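# Fold the unzipped laundry bag's lid fully open

## Task

Swing the lid of the already unzipped laundry bag open until it lies back as far as it can go; when finished, both garments must remain wholly inside the bag, and the bag and the bin must both be standing on the table.

## Robot and tools

Robot: two arms, left_arm and right_arm, each on a tilted plate bolted to a shared metal frame behind them. A "too close" message treats each plate and its half of the frame as part of that arm. Calibrated bases in the scene frame: left_arm at (+0.038, +0.326, +0.115) m, quat_wxyz (+0.997, -0.062, +0.048, -0.011); right_arm at (-0.049, -0.324, +0.115) m, quat_wxyz (+0.997, +0.062, +0.048, +0.001).

Frames: the scene frame has its origin at table-top height, halfway between the nominal bases, +z up, +x reaching out over the table, and left_arm on the +y side (arm names do not match image left/right). Fixed cameras and the table use the scene frame. Each arm's end_effector_position (m) and end_effector_quat_wxyz, and its wrist camera pose, are given in that arm's own base frame. The reported point sits between the finger pads about 1 cm short of the tips; fingers point along gripper +z and close along its y axis. Reported hand poses may be off by a few cm, more at long reach.

Row layout (used by both execute_actions and move): one flat list of 14 numbers, each in [-1, 1]. First 7 are left_arm, last 7 are right_arm. Within each arm: shoulder, elbow, waist, wrist pitch, wrist yaw, wrist roll, then gripper opening. Trust this joint order only. The six joint numbers are offsets, not poses: they count from the arm's Joint targets as printed at the start of the action or call, not from the previous row. A value of 1.0 equals 2.224 rad for shoulder, elbow and waist, and 8.485 rad for the three wrist joints. Send 0 to keep a joint where its targets are. The opening number is absolute: +1 fully open, -1 closed; resend the current value to leave a gripper alone.

Joint ranges (rad): waist -2.618 to 3.054, shoulder 0.000 to 3.142, elbow 0.000 to 3.142, wrist pitch -1.571 to 1.571, wrist yaw -1.571 to 1.571, wrist roll -2.094 to 2.094. Real ends may differ by up to 0.059 rad. Asking for more than 0.059 rad beyond an end gets the action refused for both arms; a bad first action refuses the whole call. "joint sent to its limit" means a joint was clipped at its end.

execute_actions: actions is a list of up to 15 actions; each action is a list of up to 15 rows, one row per 1/30 s step, the last row held to fill 15 steps (0.5 s per action). cameras selects images (omit, null or ["all"] for all, [] for none). An empty actions list only reports state. Joint speed is capped and each target can lead the measured angle only by 0.339 rad (big joints) or 2.2 rad (wrist), so large offsets may need several actions.

move: target is one 14-number row or a list of up to 15 rows, every row an offset from the same starting Joint targets. speed is in rad/s for the joint with farthest to go, 0.01 to 12.57, default 0.5 (one value or one per target). blend (rad) rounds corners between listed targets. opening_speed (0.2 or more, scale units per second) ramps the grippers gently; use a low value when squeezing something soft. blocking=false returns early while the move continues. Paths take at least 0.5 s, are cut short beyond 10 s, and do not avoid obstacles or the other arm. The extra "move:" line reports done, off_target (resting more than 0.035 rad from target), moving, held or fault, and limits=held if steps were withheld; neither done nor off_target says whether contact occurred.

wait: seconds from 0 to 10; arms hold their last command and a running move keeps going. stop: brakes a running move (needs room). zoom_image: camera is one of cam_head_left, cam_head_right, cam_high, cam_left_wrist, cam_right_wrist; region [x0, y0, x1, y1] in pixels, at most 504 by 504, from that camera's newest image. finished_scene: optional scene 1; ends the episode for good, so the bag must stay open and stable on its own.

Result lines: Joint positions and Joint velocities, per arm, in the joint order above plus finger gap (m; 0.094 when fully open). "within noise" means the arm is still. Joint targets are the base for your next offsets. grip_measured is the finger opening on the command scale (a bit wide when empty, no visible stop on contact). Joint torques include the arm's own weight, are noisy, and joints 1 to 3 wrap sign beyond ±28 N m. "joint command not followed" means the clearance check altered targets. MOTOR HOT appears at 75 °C; at 90 °C the arm folds and idles, and at 100 °C it goes limp. Action results also list joint angles at sample steps.

Cameras: cam_head_left and cam_head_right (896x504) and cam_high (896x504) are fixed; cam_left_wrist and cam_right_wrist (672x504, fisheye) ride on the hands.

To stop pressing on something, command the targets back past the measured positions. Loose objects may get nudged occasionally.

Each tool is called in YAML: its name, and indented under it one key for each argument.

## Session

execute_actions:
  actions: []

Scene clock: 0.00 s.
left_arm: end_effector_position=(+0.4130, -0.0422, +0.2778) grip_measured=+1.000 end_effector_quat_wxyz=(+0.776, +0.059, +0.590, +0.216) | right_arm: end_effector_position=(+0.3859, +0.0274, +0.2618) grip_measured=+1.000 end_effector_quat_wxyz=(+0.253, +0.177, +0.950, -0.044)
Joint names: [shoulder, elbow, waist, wrist pitch, wrist yaw, wrist roll]
Joint positions: left_arm=[1.544 0.505 -0.286 1.374 -0.434 0.516 0.094] | right_arm=[1.667 1.827 0.187 -1.275 0.259 0.494 0.094]
Joint velocities: within noise
Joint torques (N m): no reading
Motor temperatures (°C): left_arm=[27 35 25 34 26 25 23] | right_arm=[31 32 27 32 27 25 22]
Heat: left arm: 35 °C; right arm: 32 °C.
Joint targets: left_arm=[1.543 0.506 -0.287 1.364 -0.432 0.514] | right_arm=[1.657 1.837 0.189 -1.274 0.263 0.493]
Tool commands: left_gripper/opening=+1.0 right_gripper/opening=+1.0

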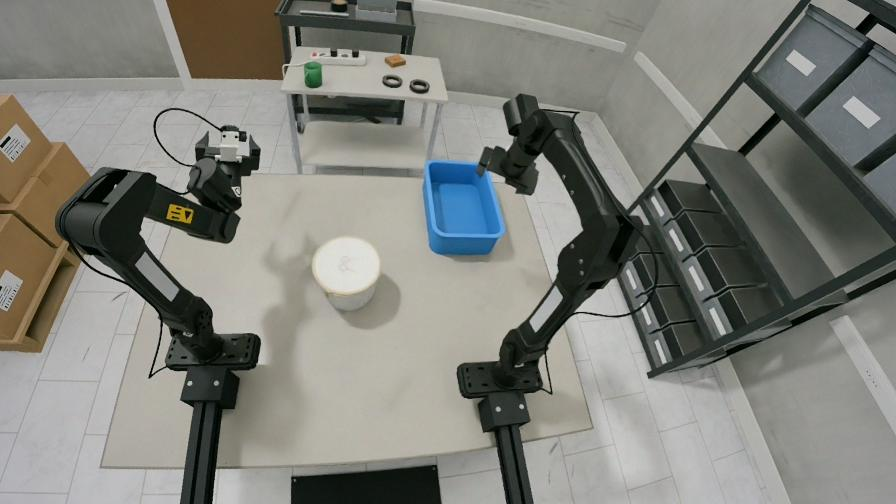

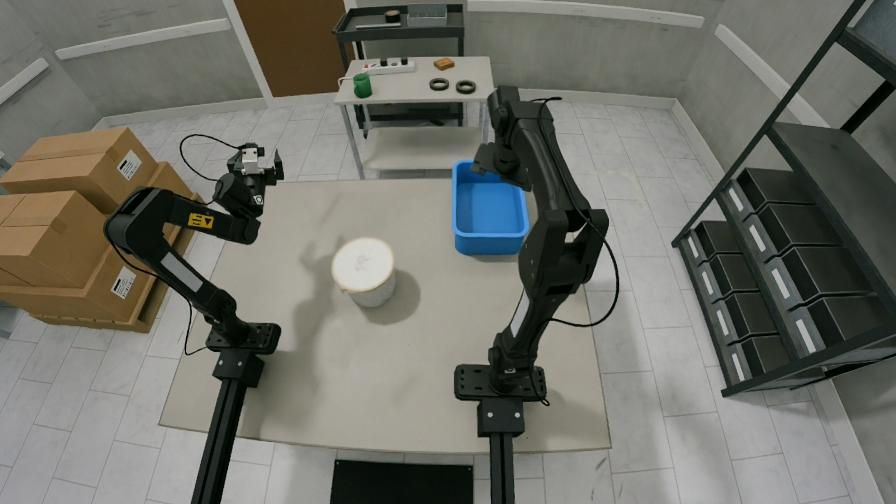

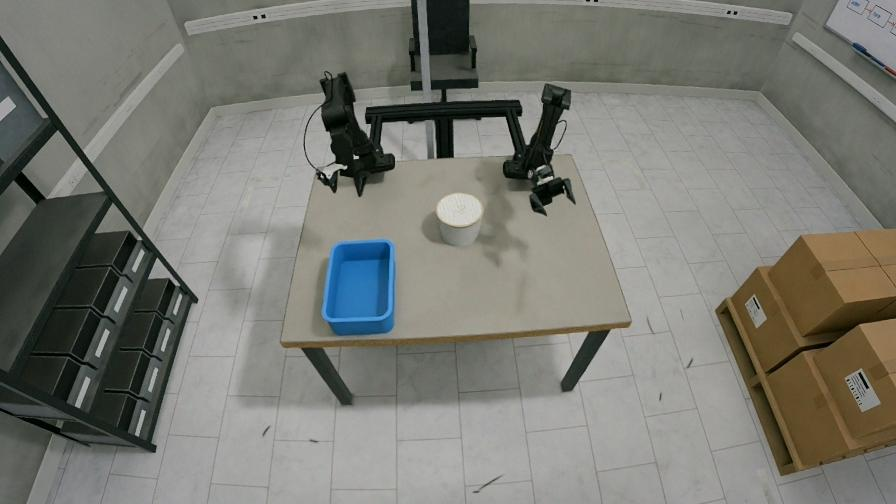

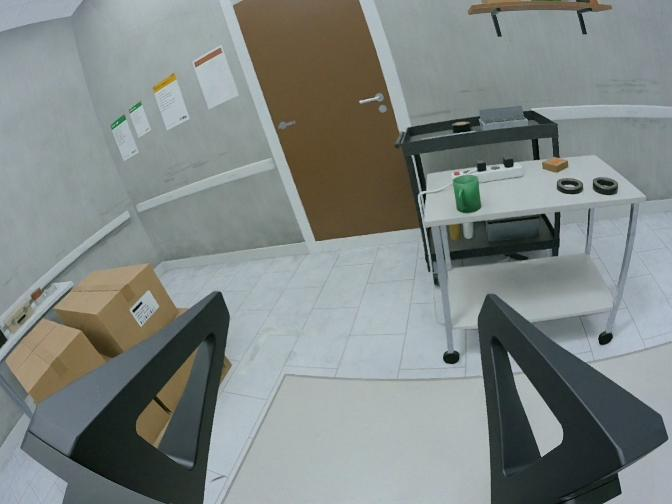

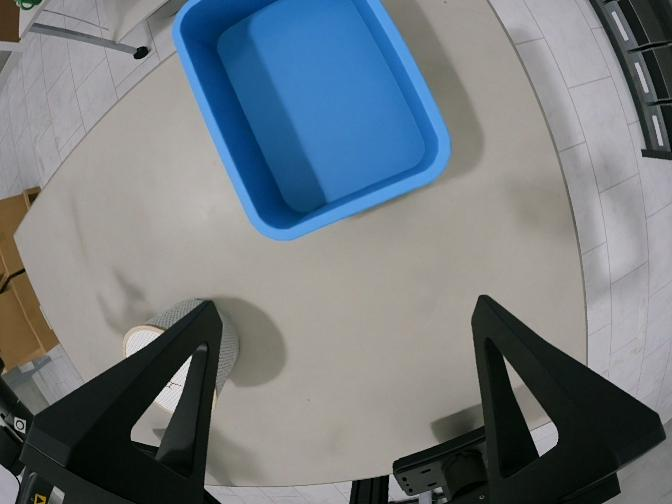

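zoom_image:
  camera: "cam_head_left"
  region: [290, 220, 410, 320]

zoom_image:
  camera: "cam_high"
  region: [410, 170, 510, 260]

zoom_image:
  camera: "cam_head_right"
  region: [310, 220, 430, 320]

zoom_image:
  camera: "cam_right_wrist"
  region: [100, 270, 300, 450]

Scaled by 4.200 from the camera's 896x504 image, which has a finer 1280x720 frame.

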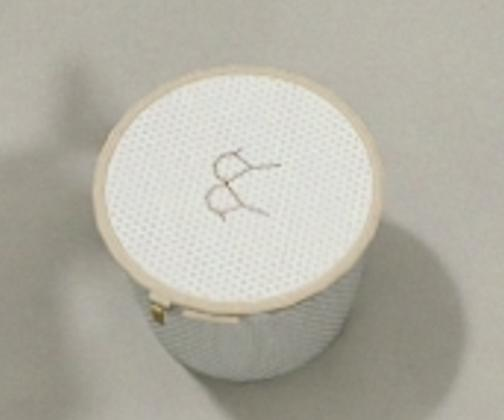

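Scaled by 5.040 from the camera's 896x504 image, which has a finer 1280x720 frame.

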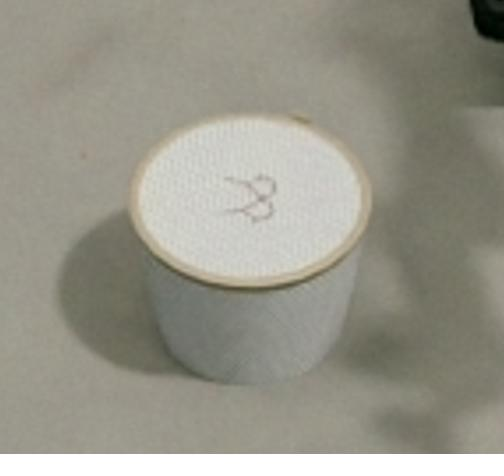

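Scaled by 4.200 from the camera's 896x504 image, which has a finer 1280x720 frame.

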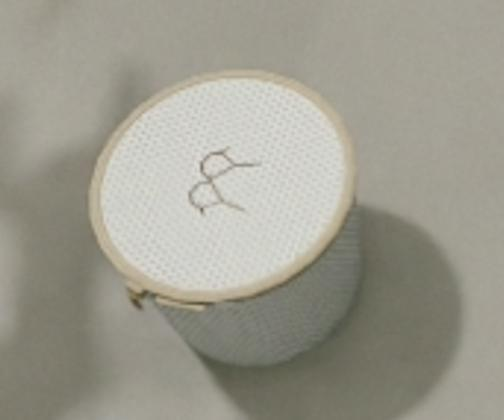

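Scaled by 2.520 from the camera's 672x504 image, which has a finer 960x720 frame.

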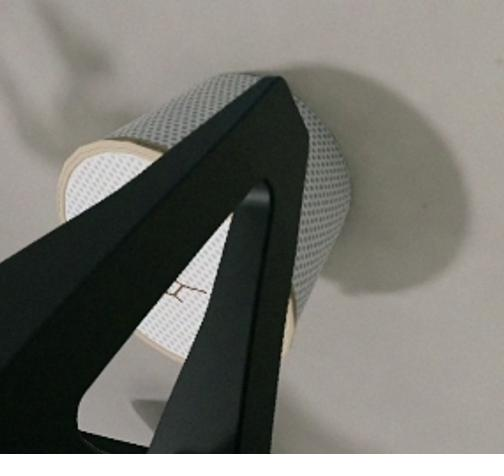

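move:
  target: [0,0,0,0,0,0,1,-0.02,-0.308,0.438,0.07,-0.0305,-0.058,1]
  speed: 1.0

Scene clock: 135.67 s.
left_arm: end_effector_position=(+0.4130, -0.0422, +0.2778) grip_measured=+1.000 end_effector_quat_wxyz=(+0.776, +0.059, +0.590, +0.216) | right_arm: end_effector_position=(+0.1515, +0.3493, +0.0937) grip_measured=+1.000 end_effector_quat_wxyz=(+0.169, -0.534, +0.822, +0.105)
Joint names: [shoulder, elbow, waist, wrist pitch, wrist yaw, wrist roll]
Joint positions: left_arm=[1.544 0.505 -0.286 1.374 -0.434 0.516 0.094] | right_arm=[1.642 1.164 1.165 -0.693 0.013 0.01 0.094]
Joint velocities: within noise
Joint torques (N m): left_arm=[-6.86 7.51 -0.76 1.6 0.17 -0.05] | right_arm=[-8.92 5.19 0.79 1.03 -0.13 -0.09]
Motor temperatures (°C): left_arm=[29 36 25 37 26 24 23] | right_arm=[36 33 26 30 26 25 22]
Heat: left arm: 37 °C; right arm: 36 °C.
Joint targets: left_arm=[1.543 0.506 -0.287 1.364 -0.432 0.514] | right_arm=[1.612 1.152 1.164 -0.681 0.005 0.001]
move: done
camera_calibration:
cam_right_wrist: T_world_to_cam=[[0.891611, -0.451929, -0.0280954, 0.0290993], [-0.432428, -0.868255, 0.243186, 0.371135], [-0.134297, -0.204678, -0.969573, 0.286717], [0, 0, 0, 1]] pos_world=[0.173049, 0.394075, 0.188556]

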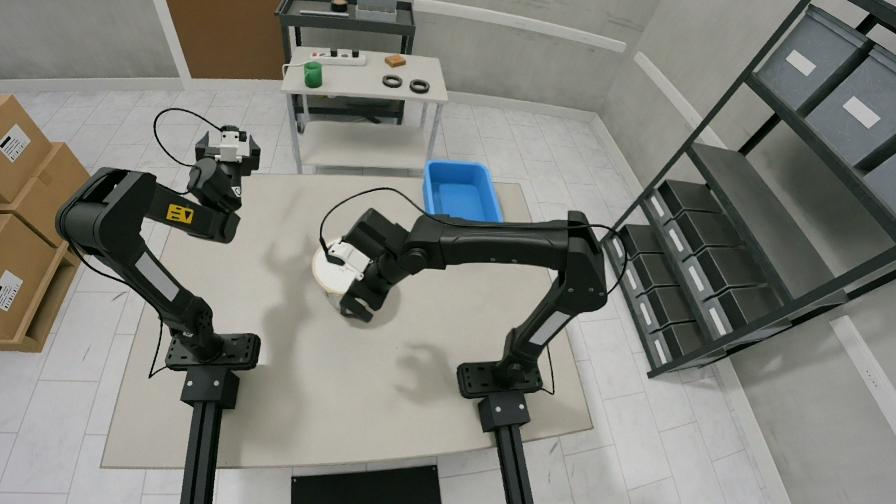

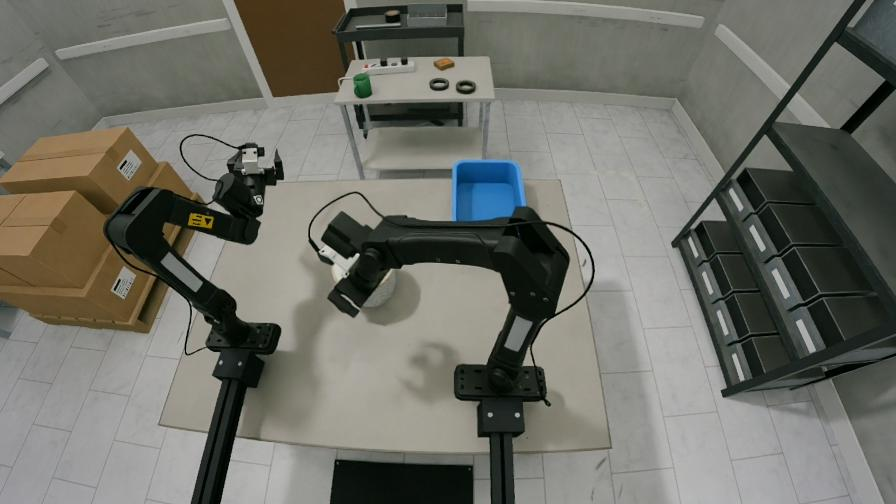

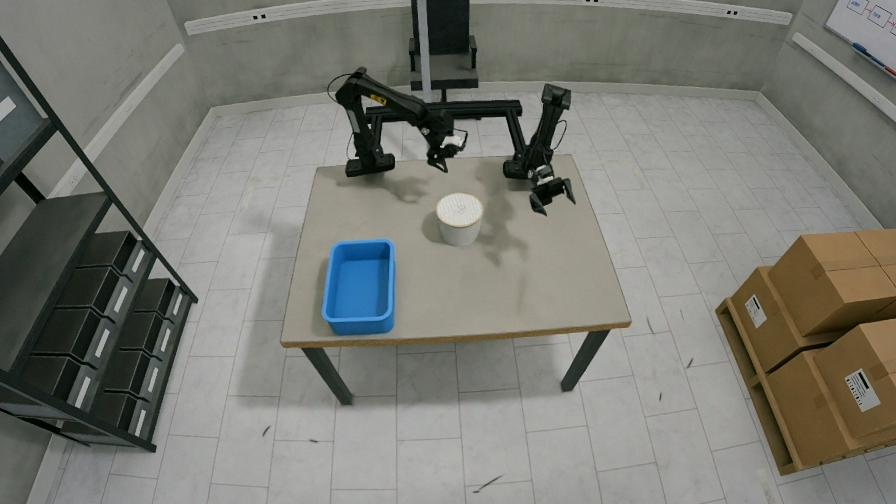

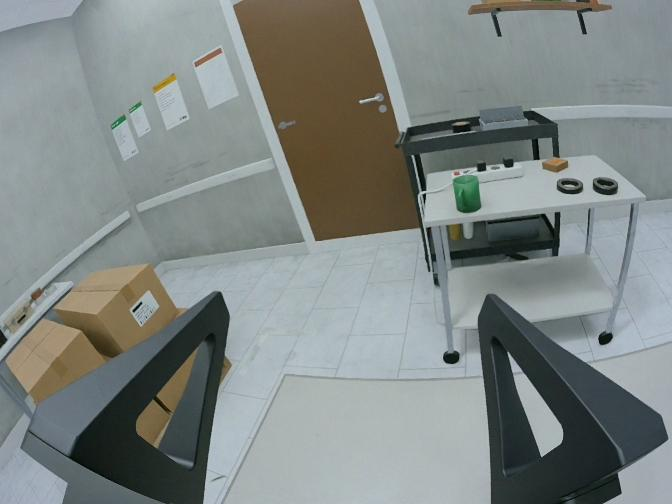

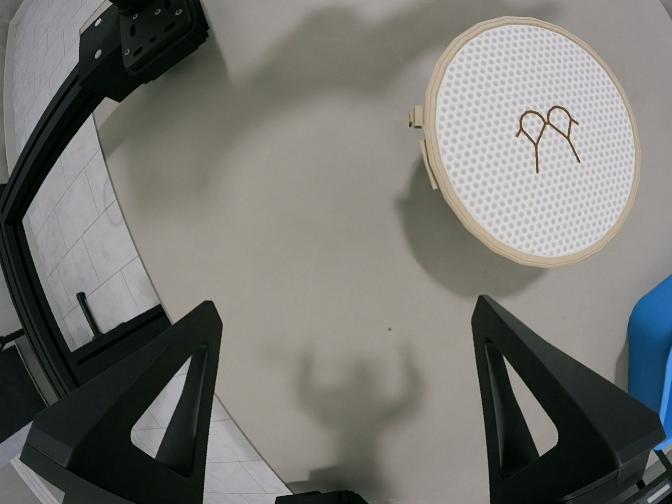

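zoom_image:
  camera: "cam_right_wrist"
  region: [390, 80, 490, 230]

zoom_image:
  camera: "cam_right_wrist"
  region: [390, 0, 672, 290]

Scaled by 3.360 from the camera's 672x504 image, which has a finer 960x720 frame.

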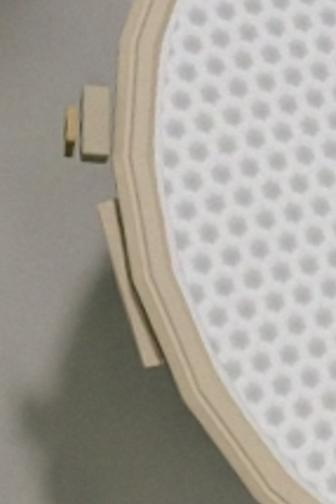

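Scaled by 1.738 from the camera's 672x504 image, which has a finer 960x720 frame.

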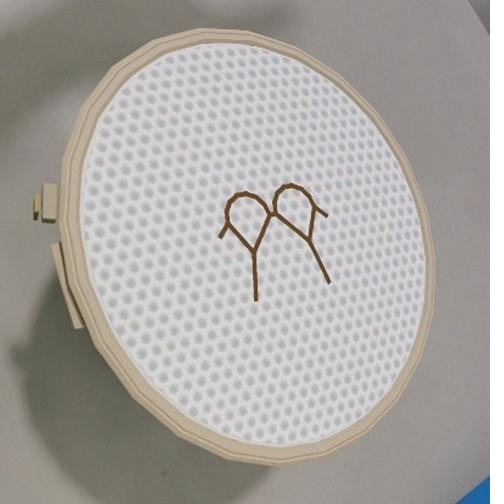

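move:
  target: [0.198,0.5755,-0.171,-0.329,0.0509,-0.0606,1,0,0,-0.433,0,0,0,1]
  speed: 1.3

zoom_image:
  camera: "cam_left_wrist"
  region: [100, 0, 600, 350]

Scene clock: 187.87 s.
left_arm: end_effector_position=(+0.2857, -0.2188, +0.1259) grip_measured=+1.000 end_effector_quat_wxyz=(-0.019, +0.327, +0.945, +0.011) | right_arm: end_effector_position=(+0.3734, +0.0769, +0.0940) grip_measured=+1.000 end_effector_quat_wxyz=(+0.199, -0.095, +0.975, +0.018)
Joint names: [shoulder, elbow, waist, wrist pitch, wrist yaw, wrist roll]
Joint positions: left_arm=[1.954 1.756 -0.66 -1.416 -0.008 0.006 0.094] | right_arm=[1.642 1.164 0.203 -0.69 0.007 0.009 0.094]
Joint velocities: within noise
Joint torques (N m): left_arm=[-8.49 10.84 -1.69 0.13 0.13 -0.08] | right_arm=[-9.81 4.83 0.65 0.84 -0.08 -0.09]
Motor temperatures (°C): left_arm=[28 37 24 37 26 23 23] | right_arm=[33 32 26 31 26 25 22]
Heat: left arm: 37 °C; right arm: 33 °C.
Joint targets: left_arm=[1.983 1.786 -0.668 -1.428 0.000 0.000] | right_arm=[1.612 1.152 0.201 -0.680 0.004 0.001]
move: done
camera_calibration:
cam_left_wrist: T_world_to_cam=[[-0.633907, -0.769829, -0.0743338, 0.0276669], [-0.618266, 0.446657, 0.646718, 0.216091], [-0.464661, 0.455917, -0.759098, 0.430878], [0, 0, 0, 1]] pos_world=[0.351352, -0.271664, 0.189386]
cam_right_wrist: T_world_to_cam=[[0.143298, -0.989117, -0.0333724, 0.0293896], [-0.959243, -0.147111, 0.241271, 0.372013], [-0.243555, -0.00256147, -0.969884, 0.286256], [0, 0, 0, 1]] pos_world=[0.422358, 0.0845301, 0.18886]

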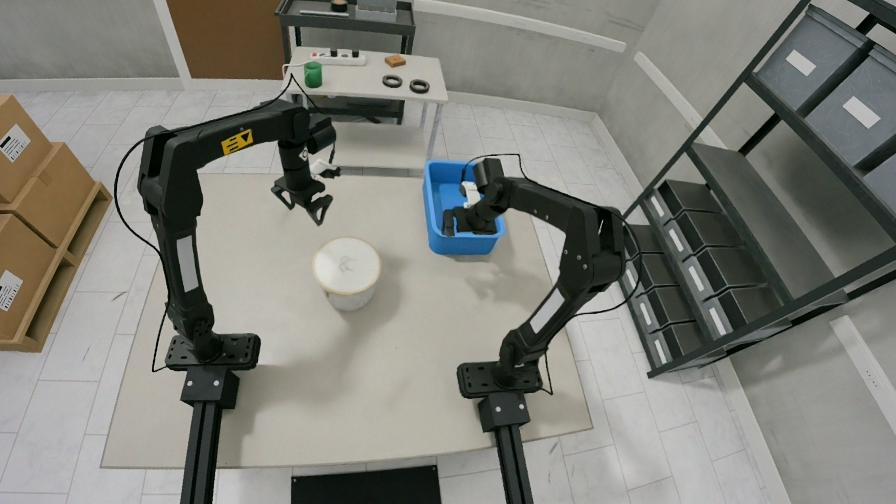

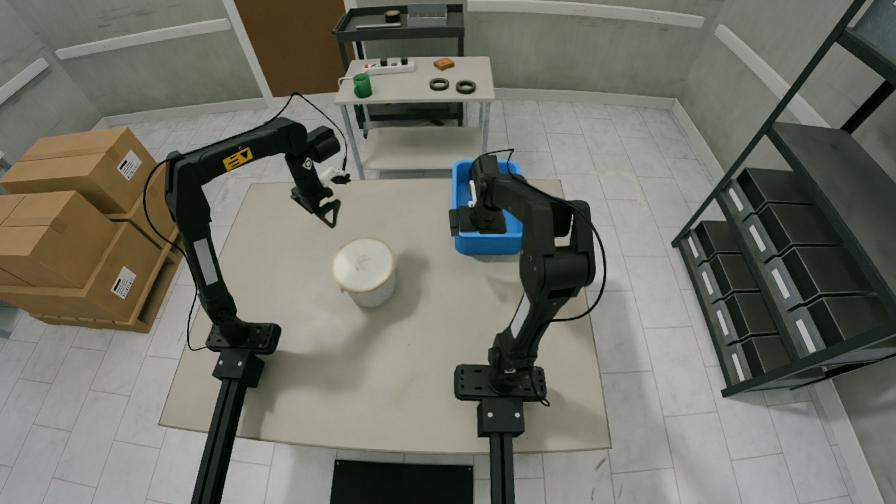

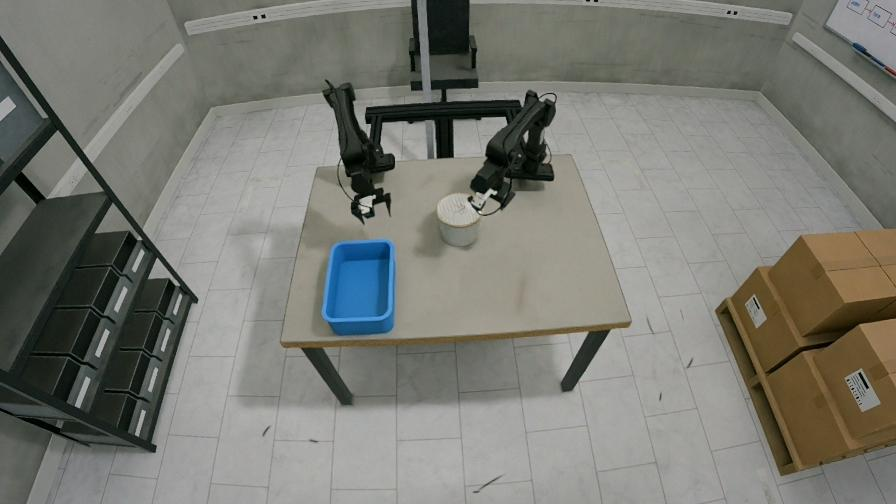

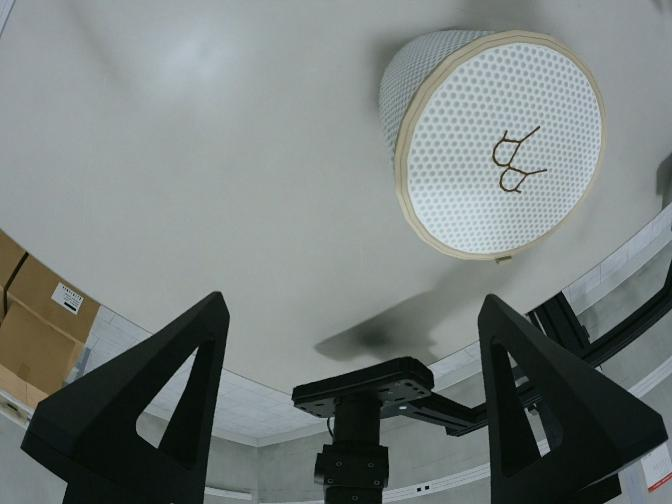

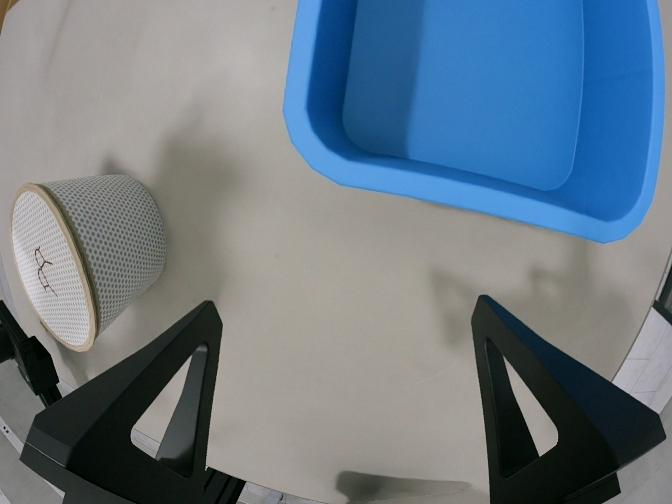

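Scaled by 1.008 from the camera's 672x504 image, which has a finer 960x720 frame.

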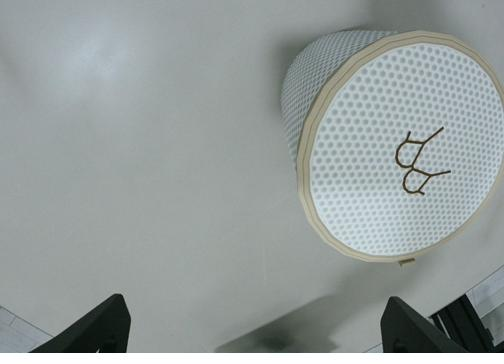

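zoom_image:
  camera: "cam_left_wrist"
  region: [370, 10, 520, 150]

zoom_image:
  camera: "cam_right_wrist"
  region: [0, 160, 190, 360]

Scaled by 3.360 from the camera's 672x504 image, which has a finer 960x720 frame.

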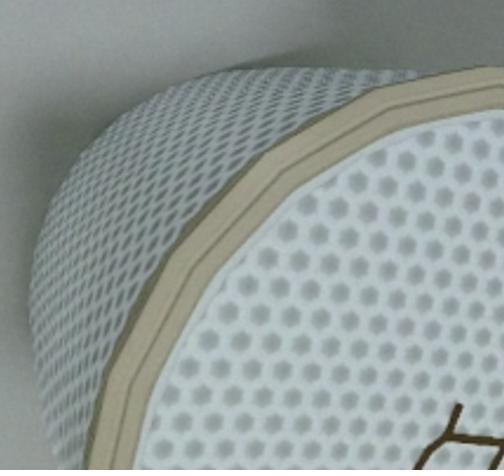

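Scaled by 2.520 from the camera's 672x504 image, which has a finer 960x720 frame.

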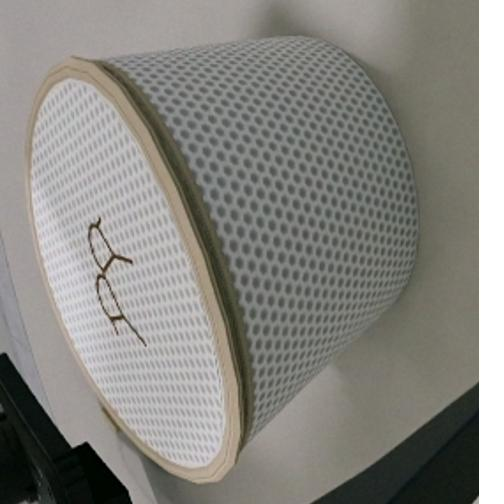

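move:
  target:
    - [-0.198,-0.5755,0.43,0.3,0,0,0,0,0,0,0,0,0,0]
    - [-0.198,-0.5755,0.43,0.3,0,0,0,0.1875,0.024,0.089,0.156,-0.1145,0.185,0]
  speed: 1.3
  blend: 0.1

Scene clock: 321.63 s.
left_arm: end_effector_position=(+0.4246, +0.1257, +0.2232) grip_measured=+0.001 end_effector_quat_wxyz=(+0.728, -0.095, +0.670, +0.107) | right_arm: end_effector_position=(+0.4171, +0.3293, +0.1786) grip_measured=+0.003 end_effector_quat_wxyz=(+0.016, +0.144, +0.735, +0.663)
Joint names: [shoulder, elbow, waist, wrist pitch, wrist yaw, wrist roll]
Joint positions: left_arm=[1.565 0.53 0.284 1.118 -0.003 0.005 0.047] | right_arm=[2.013 1.173 0.389 0.63 -0.954 1.568 0.047]
Joint velocities: within noise
Joint torques (N m): left_arm=[-9.54 4.94 -0.18 1.99 0.1 -0.09] | right_arm=[-8.88 8.25 2.04 1.5 -0.26 0]
Motor temperatures (°C): left_arm=[29 40 24 32 26 23 23] | right_arm=[35 32 26 29 26 25 22]
Heat: left arm: 40 °C; right arm: 35 °C.
Joint targets: left_arm=[1.543 0.506 0.289 1.118 0.000 0.000] | right_arm=[2.029 1.205 0.399 0.643 -0.967 1.571]
move: done; blend cut to 0 rad at target 1
camera_calibration:
cam_left_wrist: T_world_to_cam=[[0.348919, -0.93697, -0.0184939, -0.0205553], [-0.516931, -0.175965, -0.837746, 0.451764], [0.781689, 0.301866, -0.545747, -0.145217], [0, 0, 0, 1]] pos_world=[0.354218, 0.104071, 0.298832]
cam_right_wrist: T_world_to_cam=[[-0.243577, -0.0522071, -0.968475, 0.295416], [-0.885337, -0.395779, 0.244002, 0.481155], [-0.396041, 0.916861, 0.0501818, -0.0417375], [0, 0, 0, 1]] pos_world=[0.481411, 0.244122, 0.170795]

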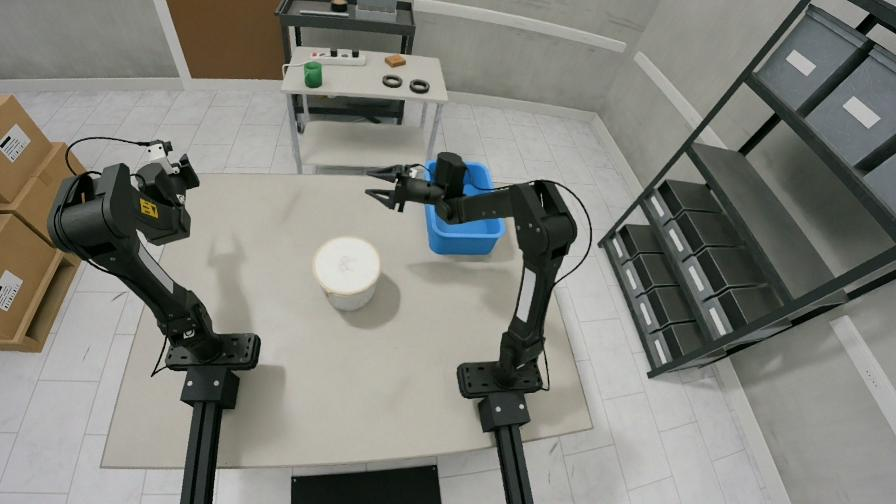

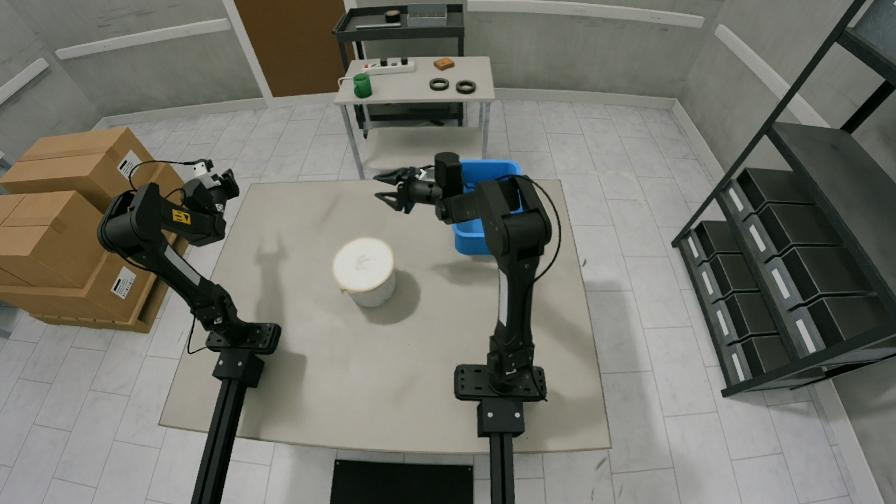

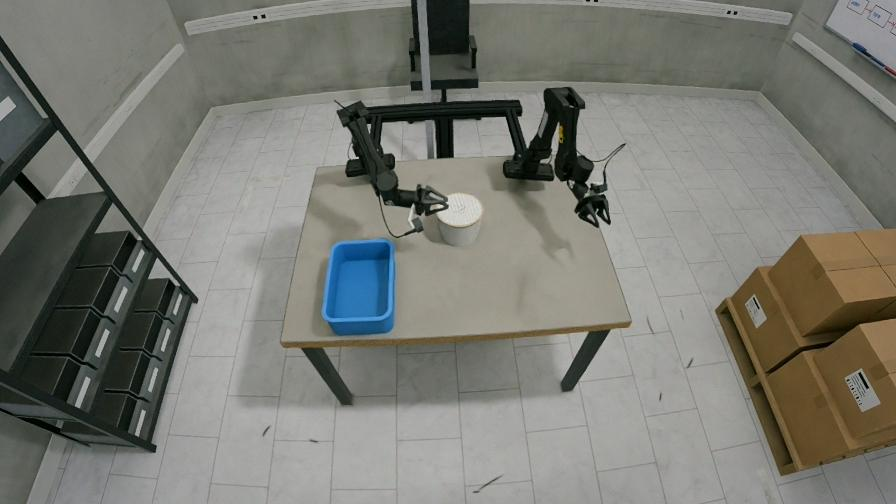

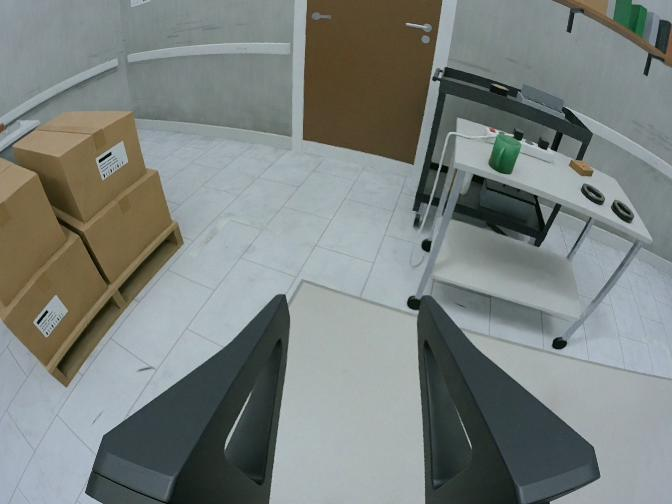

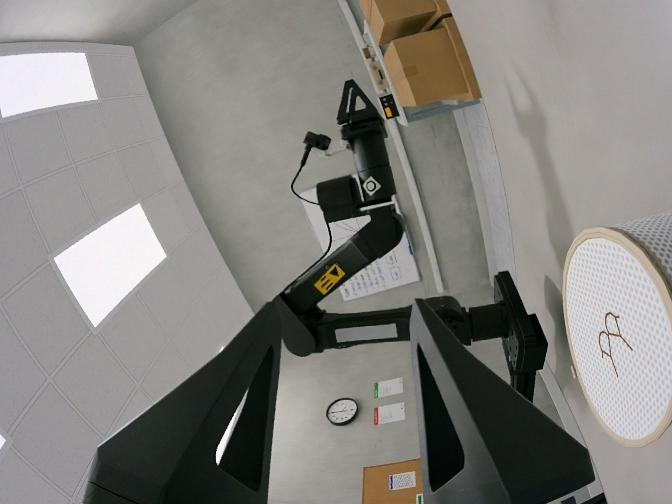

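move:
  target: [0,0,0,0,0,0,0,0.214,-0.0166,0,0.0606,0,0,0]
  speed: 0.6

zoom_image:
  camera: "cam_right_wrist"
  region: [200, 100, 600, 400]

Scene clock: 330.13 s.
left_arm: end_effector_position=(+0.4246, +0.1257, +0.2233) grip_measured=+0.001 end_effector_quat_wxyz=(+0.728, -0.095, +0.670, +0.107) | right_arm: end_effector_position=(+0.4258, +0.3333, +0.0253) grip_measured=+0.003 end_effector_quat_wxyz=(+0.025, +0.132, +0.730, +0.670)
Joint names: [shoulder, elbow, waist, wrist pitch, wrist yaw, wrist roll]
Joint positions: left_arm=[1.565 0.53 0.284 1.119 -0.003 0.005 0.047] | right_arm=[2.496 1.177 0.389 1.144 -0.957 1.57 0.047]
Joint velocities: within noise
Joint torques (N m): left_arm=[-9.74 4.88 -0.36 1.89 0.07 -0.13] | right_arm=[-10.55 3.11 2.22 1.52 -0.21 -0.01]
Motor temperatures (°C): left_arm=[30 38 24 34 26 23 23] | right_arm=[35 33 26 30 26 25 22]
Heat: left arm: 38 °C; right arm: 35 °C.
Joint targets: left_arm=[1.543 0.506 0.289 1.118 0.000 0.000] | right_arm=[2.505 1.168 0.399 1.157 -0.967 1.571]
move: done
camera_calibration:
cam_left_wrist: T_world_to_cam=[[0.348977, -0.936948, -0.0185163, -0.0205696], [-0.516675, -0.175882, -0.837921, 0.451801], [0.781832, 0.301982, -0.545477, -0.145307], [0, 0, 0, 1]] pos_world=[0.354218, 0.104071, 0.298931]
cam_right_wrist: T_world_to_cam=[[-0.213518, -0.0388528, -0.976166, 0.132222], [-0.891221, -0.401545, 0.21092, 0.533186], [-0.400169, 0.915015, 0.0511108, -0.0318681], [0, 0, 0, 1]] pos_world=[0.490665, 0.248395, 0.0182398]

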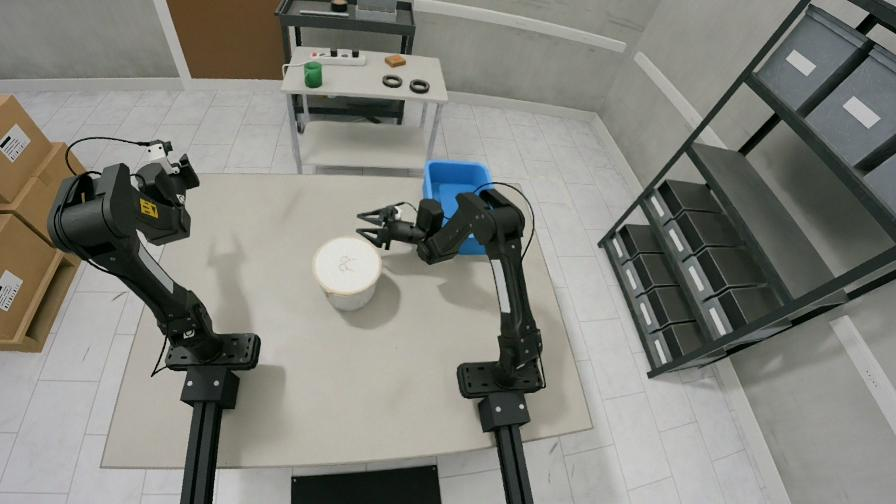

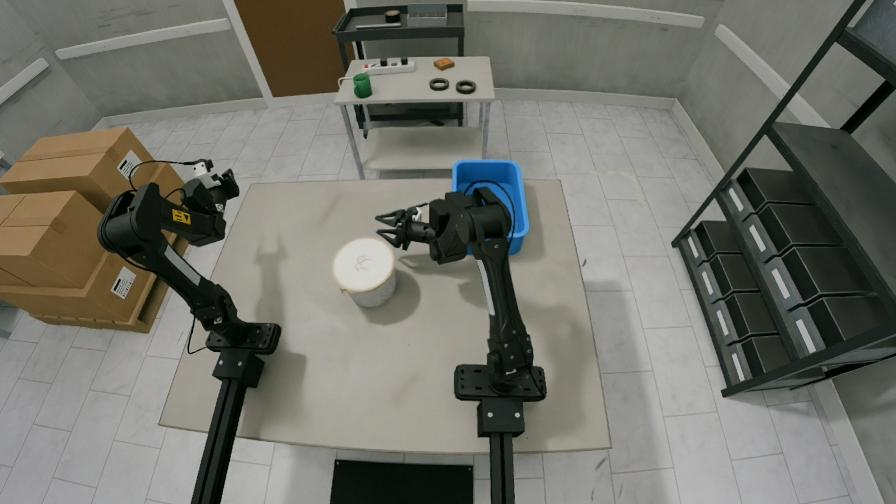

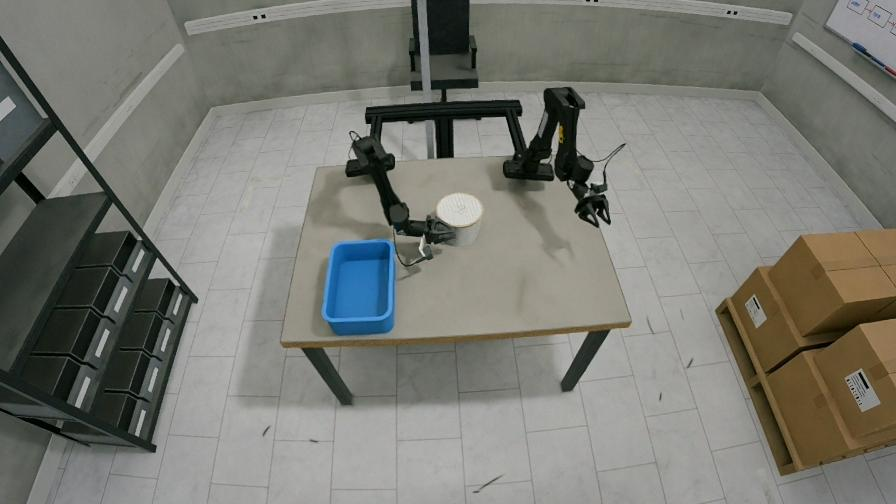

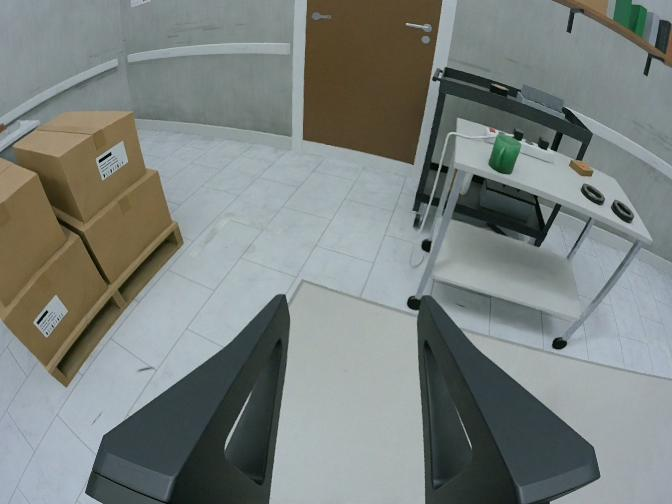

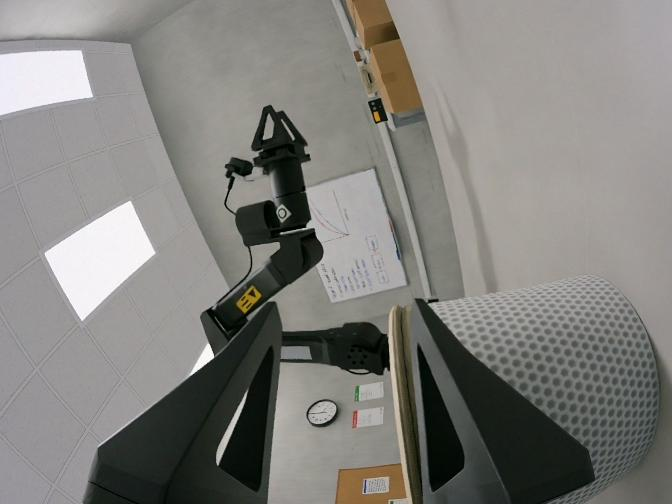

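Scaled by 1.260 from the camera's 672x504 image, which has a finer 960x720 frame.

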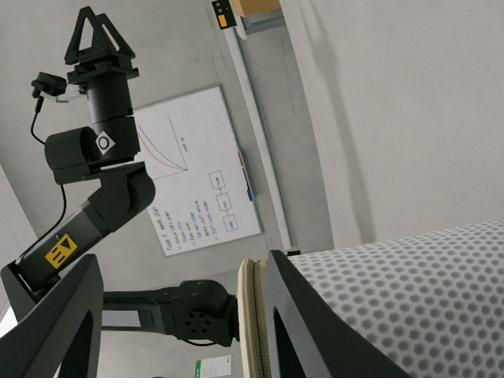

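zoom_image:
  camera: "cam_right_wrist"
  region: [360, 270, 480, 504]

zoom_image:
  camera: "cam_head_right"
  region: [310, 190, 470, 310]

zoom_image:
  camera: "cam_high"
  region: [370, 160, 510, 270]

Scaled by 2.154 from the camera's 672x504 image, which has a finer 960x720 frame.

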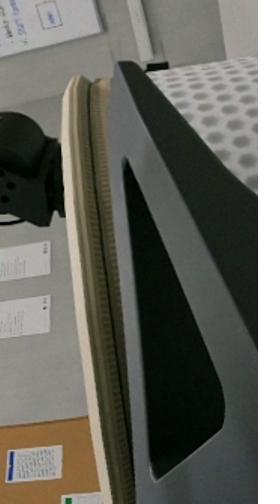

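Scaled by 3.150 from the camera's 896x504 image, which has a finer 1280x720 frame.

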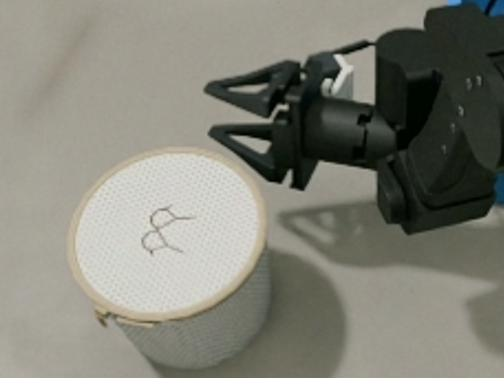

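Scaled by 3.600 from the camera's 896x504 image, which has a finer 1280x720 frame.

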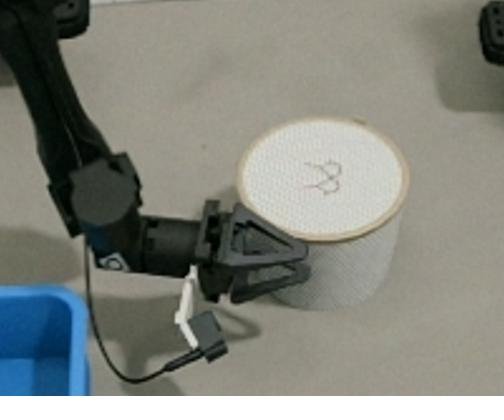

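move:
  target: [0,0,0,0,0,0,0,-0.0306,-0.0081,0,-0.0059,0,0,0.5]
  speed: 0.6
  cameras: ["cam_right_wrist","cam_head_right"]

zoom_image:
  camera: "cam_right_wrist"
  region: [300, 260, 460, 380]

zoom_image:
  camera: "cam_right_wrist"
  region: [320, 360, 480, 504]

Scene clock: 357.80 s.
left_arm: end_effector_position=(+0.4246, +0.1257, +0.2233) grip_measured=+0.001 end_effector_quat_wxyz=(+0.728, -0.095, +0.670, +0.107) | right_arm: end_effector_position=(+0.4226, +0.3319, +0.0235) grip_measured=+0.497 end_effector_quat_wxyz=(+0.016, +0.142, +0.734, +0.664)
Joint names: [shoulder, elbow, waist, wrist pitch, wrist yaw, wrist roll]
Joint positions: left_arm=[1.565 0.53 0.284 1.119 -0.003 0.005 0.047] | right_arm=[2.48 1.161 0.389 1.114 -0.957 1.57 0.07]
Joint velocities: within noise
Joint torques (N m): left_arm=[-9.96 5.11 0.06 1.96 0.09 -0.04] | right_arm=[-14.63 2.93 2.22 1.31 -0.23 -0.01]
Motor temperatures (°C): left_arm=[30 36 24 37 26 23 23] | right_arm=[36 31 26 32 26 25 22]
Heat: left arm: 37 °C; right arm: 36 °C.
Joint targets: left_arm=[1.543 0.506 0.289 1.118 0.000 0.000] | right_arm=[2.437 1.150 0.399 1.107 -0.967 1.571]
move: off_target (right_arm); right_arm: the shoulder is farthest, 0.043 rad from its target
camera_calibration:
cam_right_wrist: T_world_to_cam=[[-0.240704, -0.0499945, -0.96931, 0.144824], [-0.884922, -0.398945, 0.240325, 0.52588], [-0.398716, 0.915611, 0.0517865, -0.0326304], [0, 0, 0, 1]] pos_world=[0.487212, 0.246914, 0.015687]
Images, in order (width x height): cam_head_right 896x504, cam_right_wrist 672x504.

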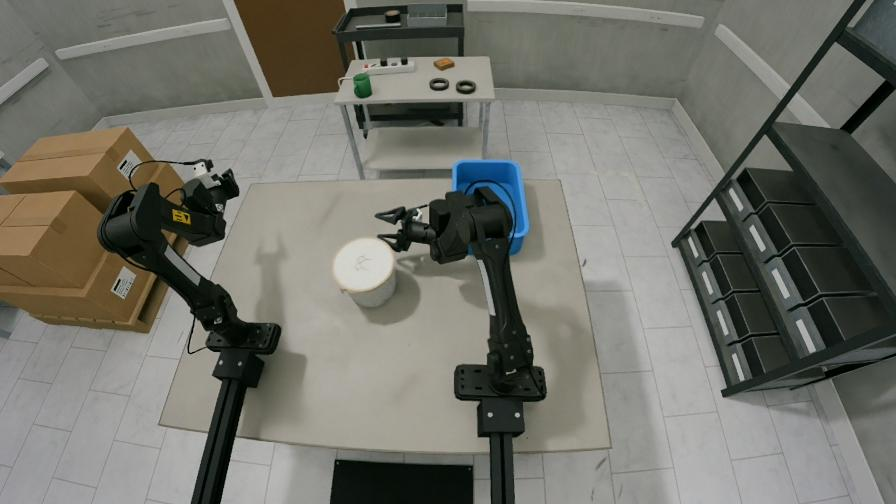

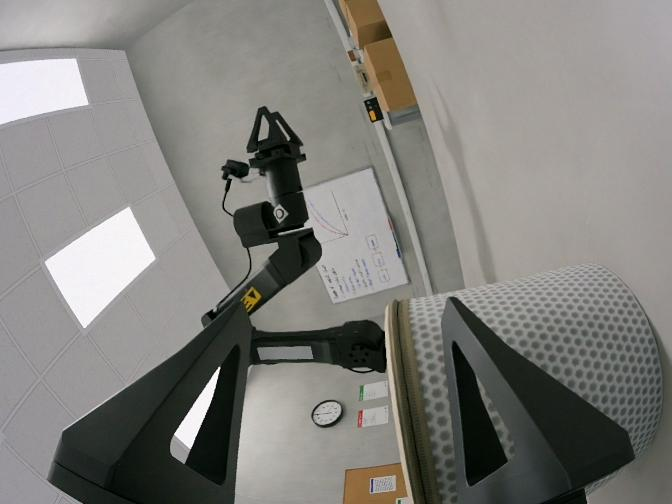

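Scaled by 3.150 from the camera's 672x504 image, which has a finer 960x720 frame.

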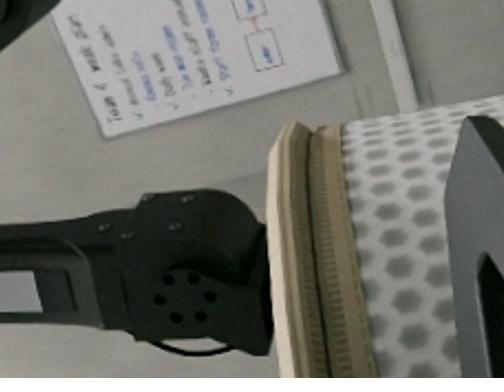

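Scaled by 3.150 from the camera's 672x504 image, which has a finer 960x720 frame.

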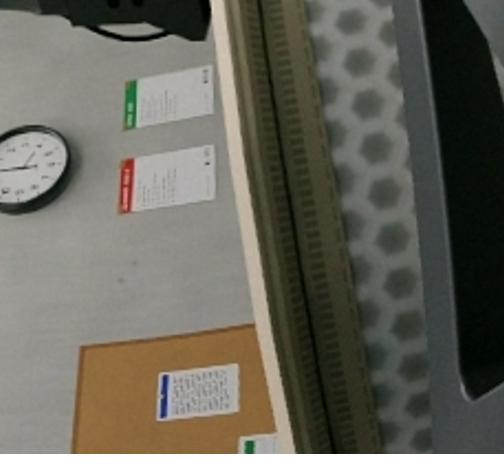

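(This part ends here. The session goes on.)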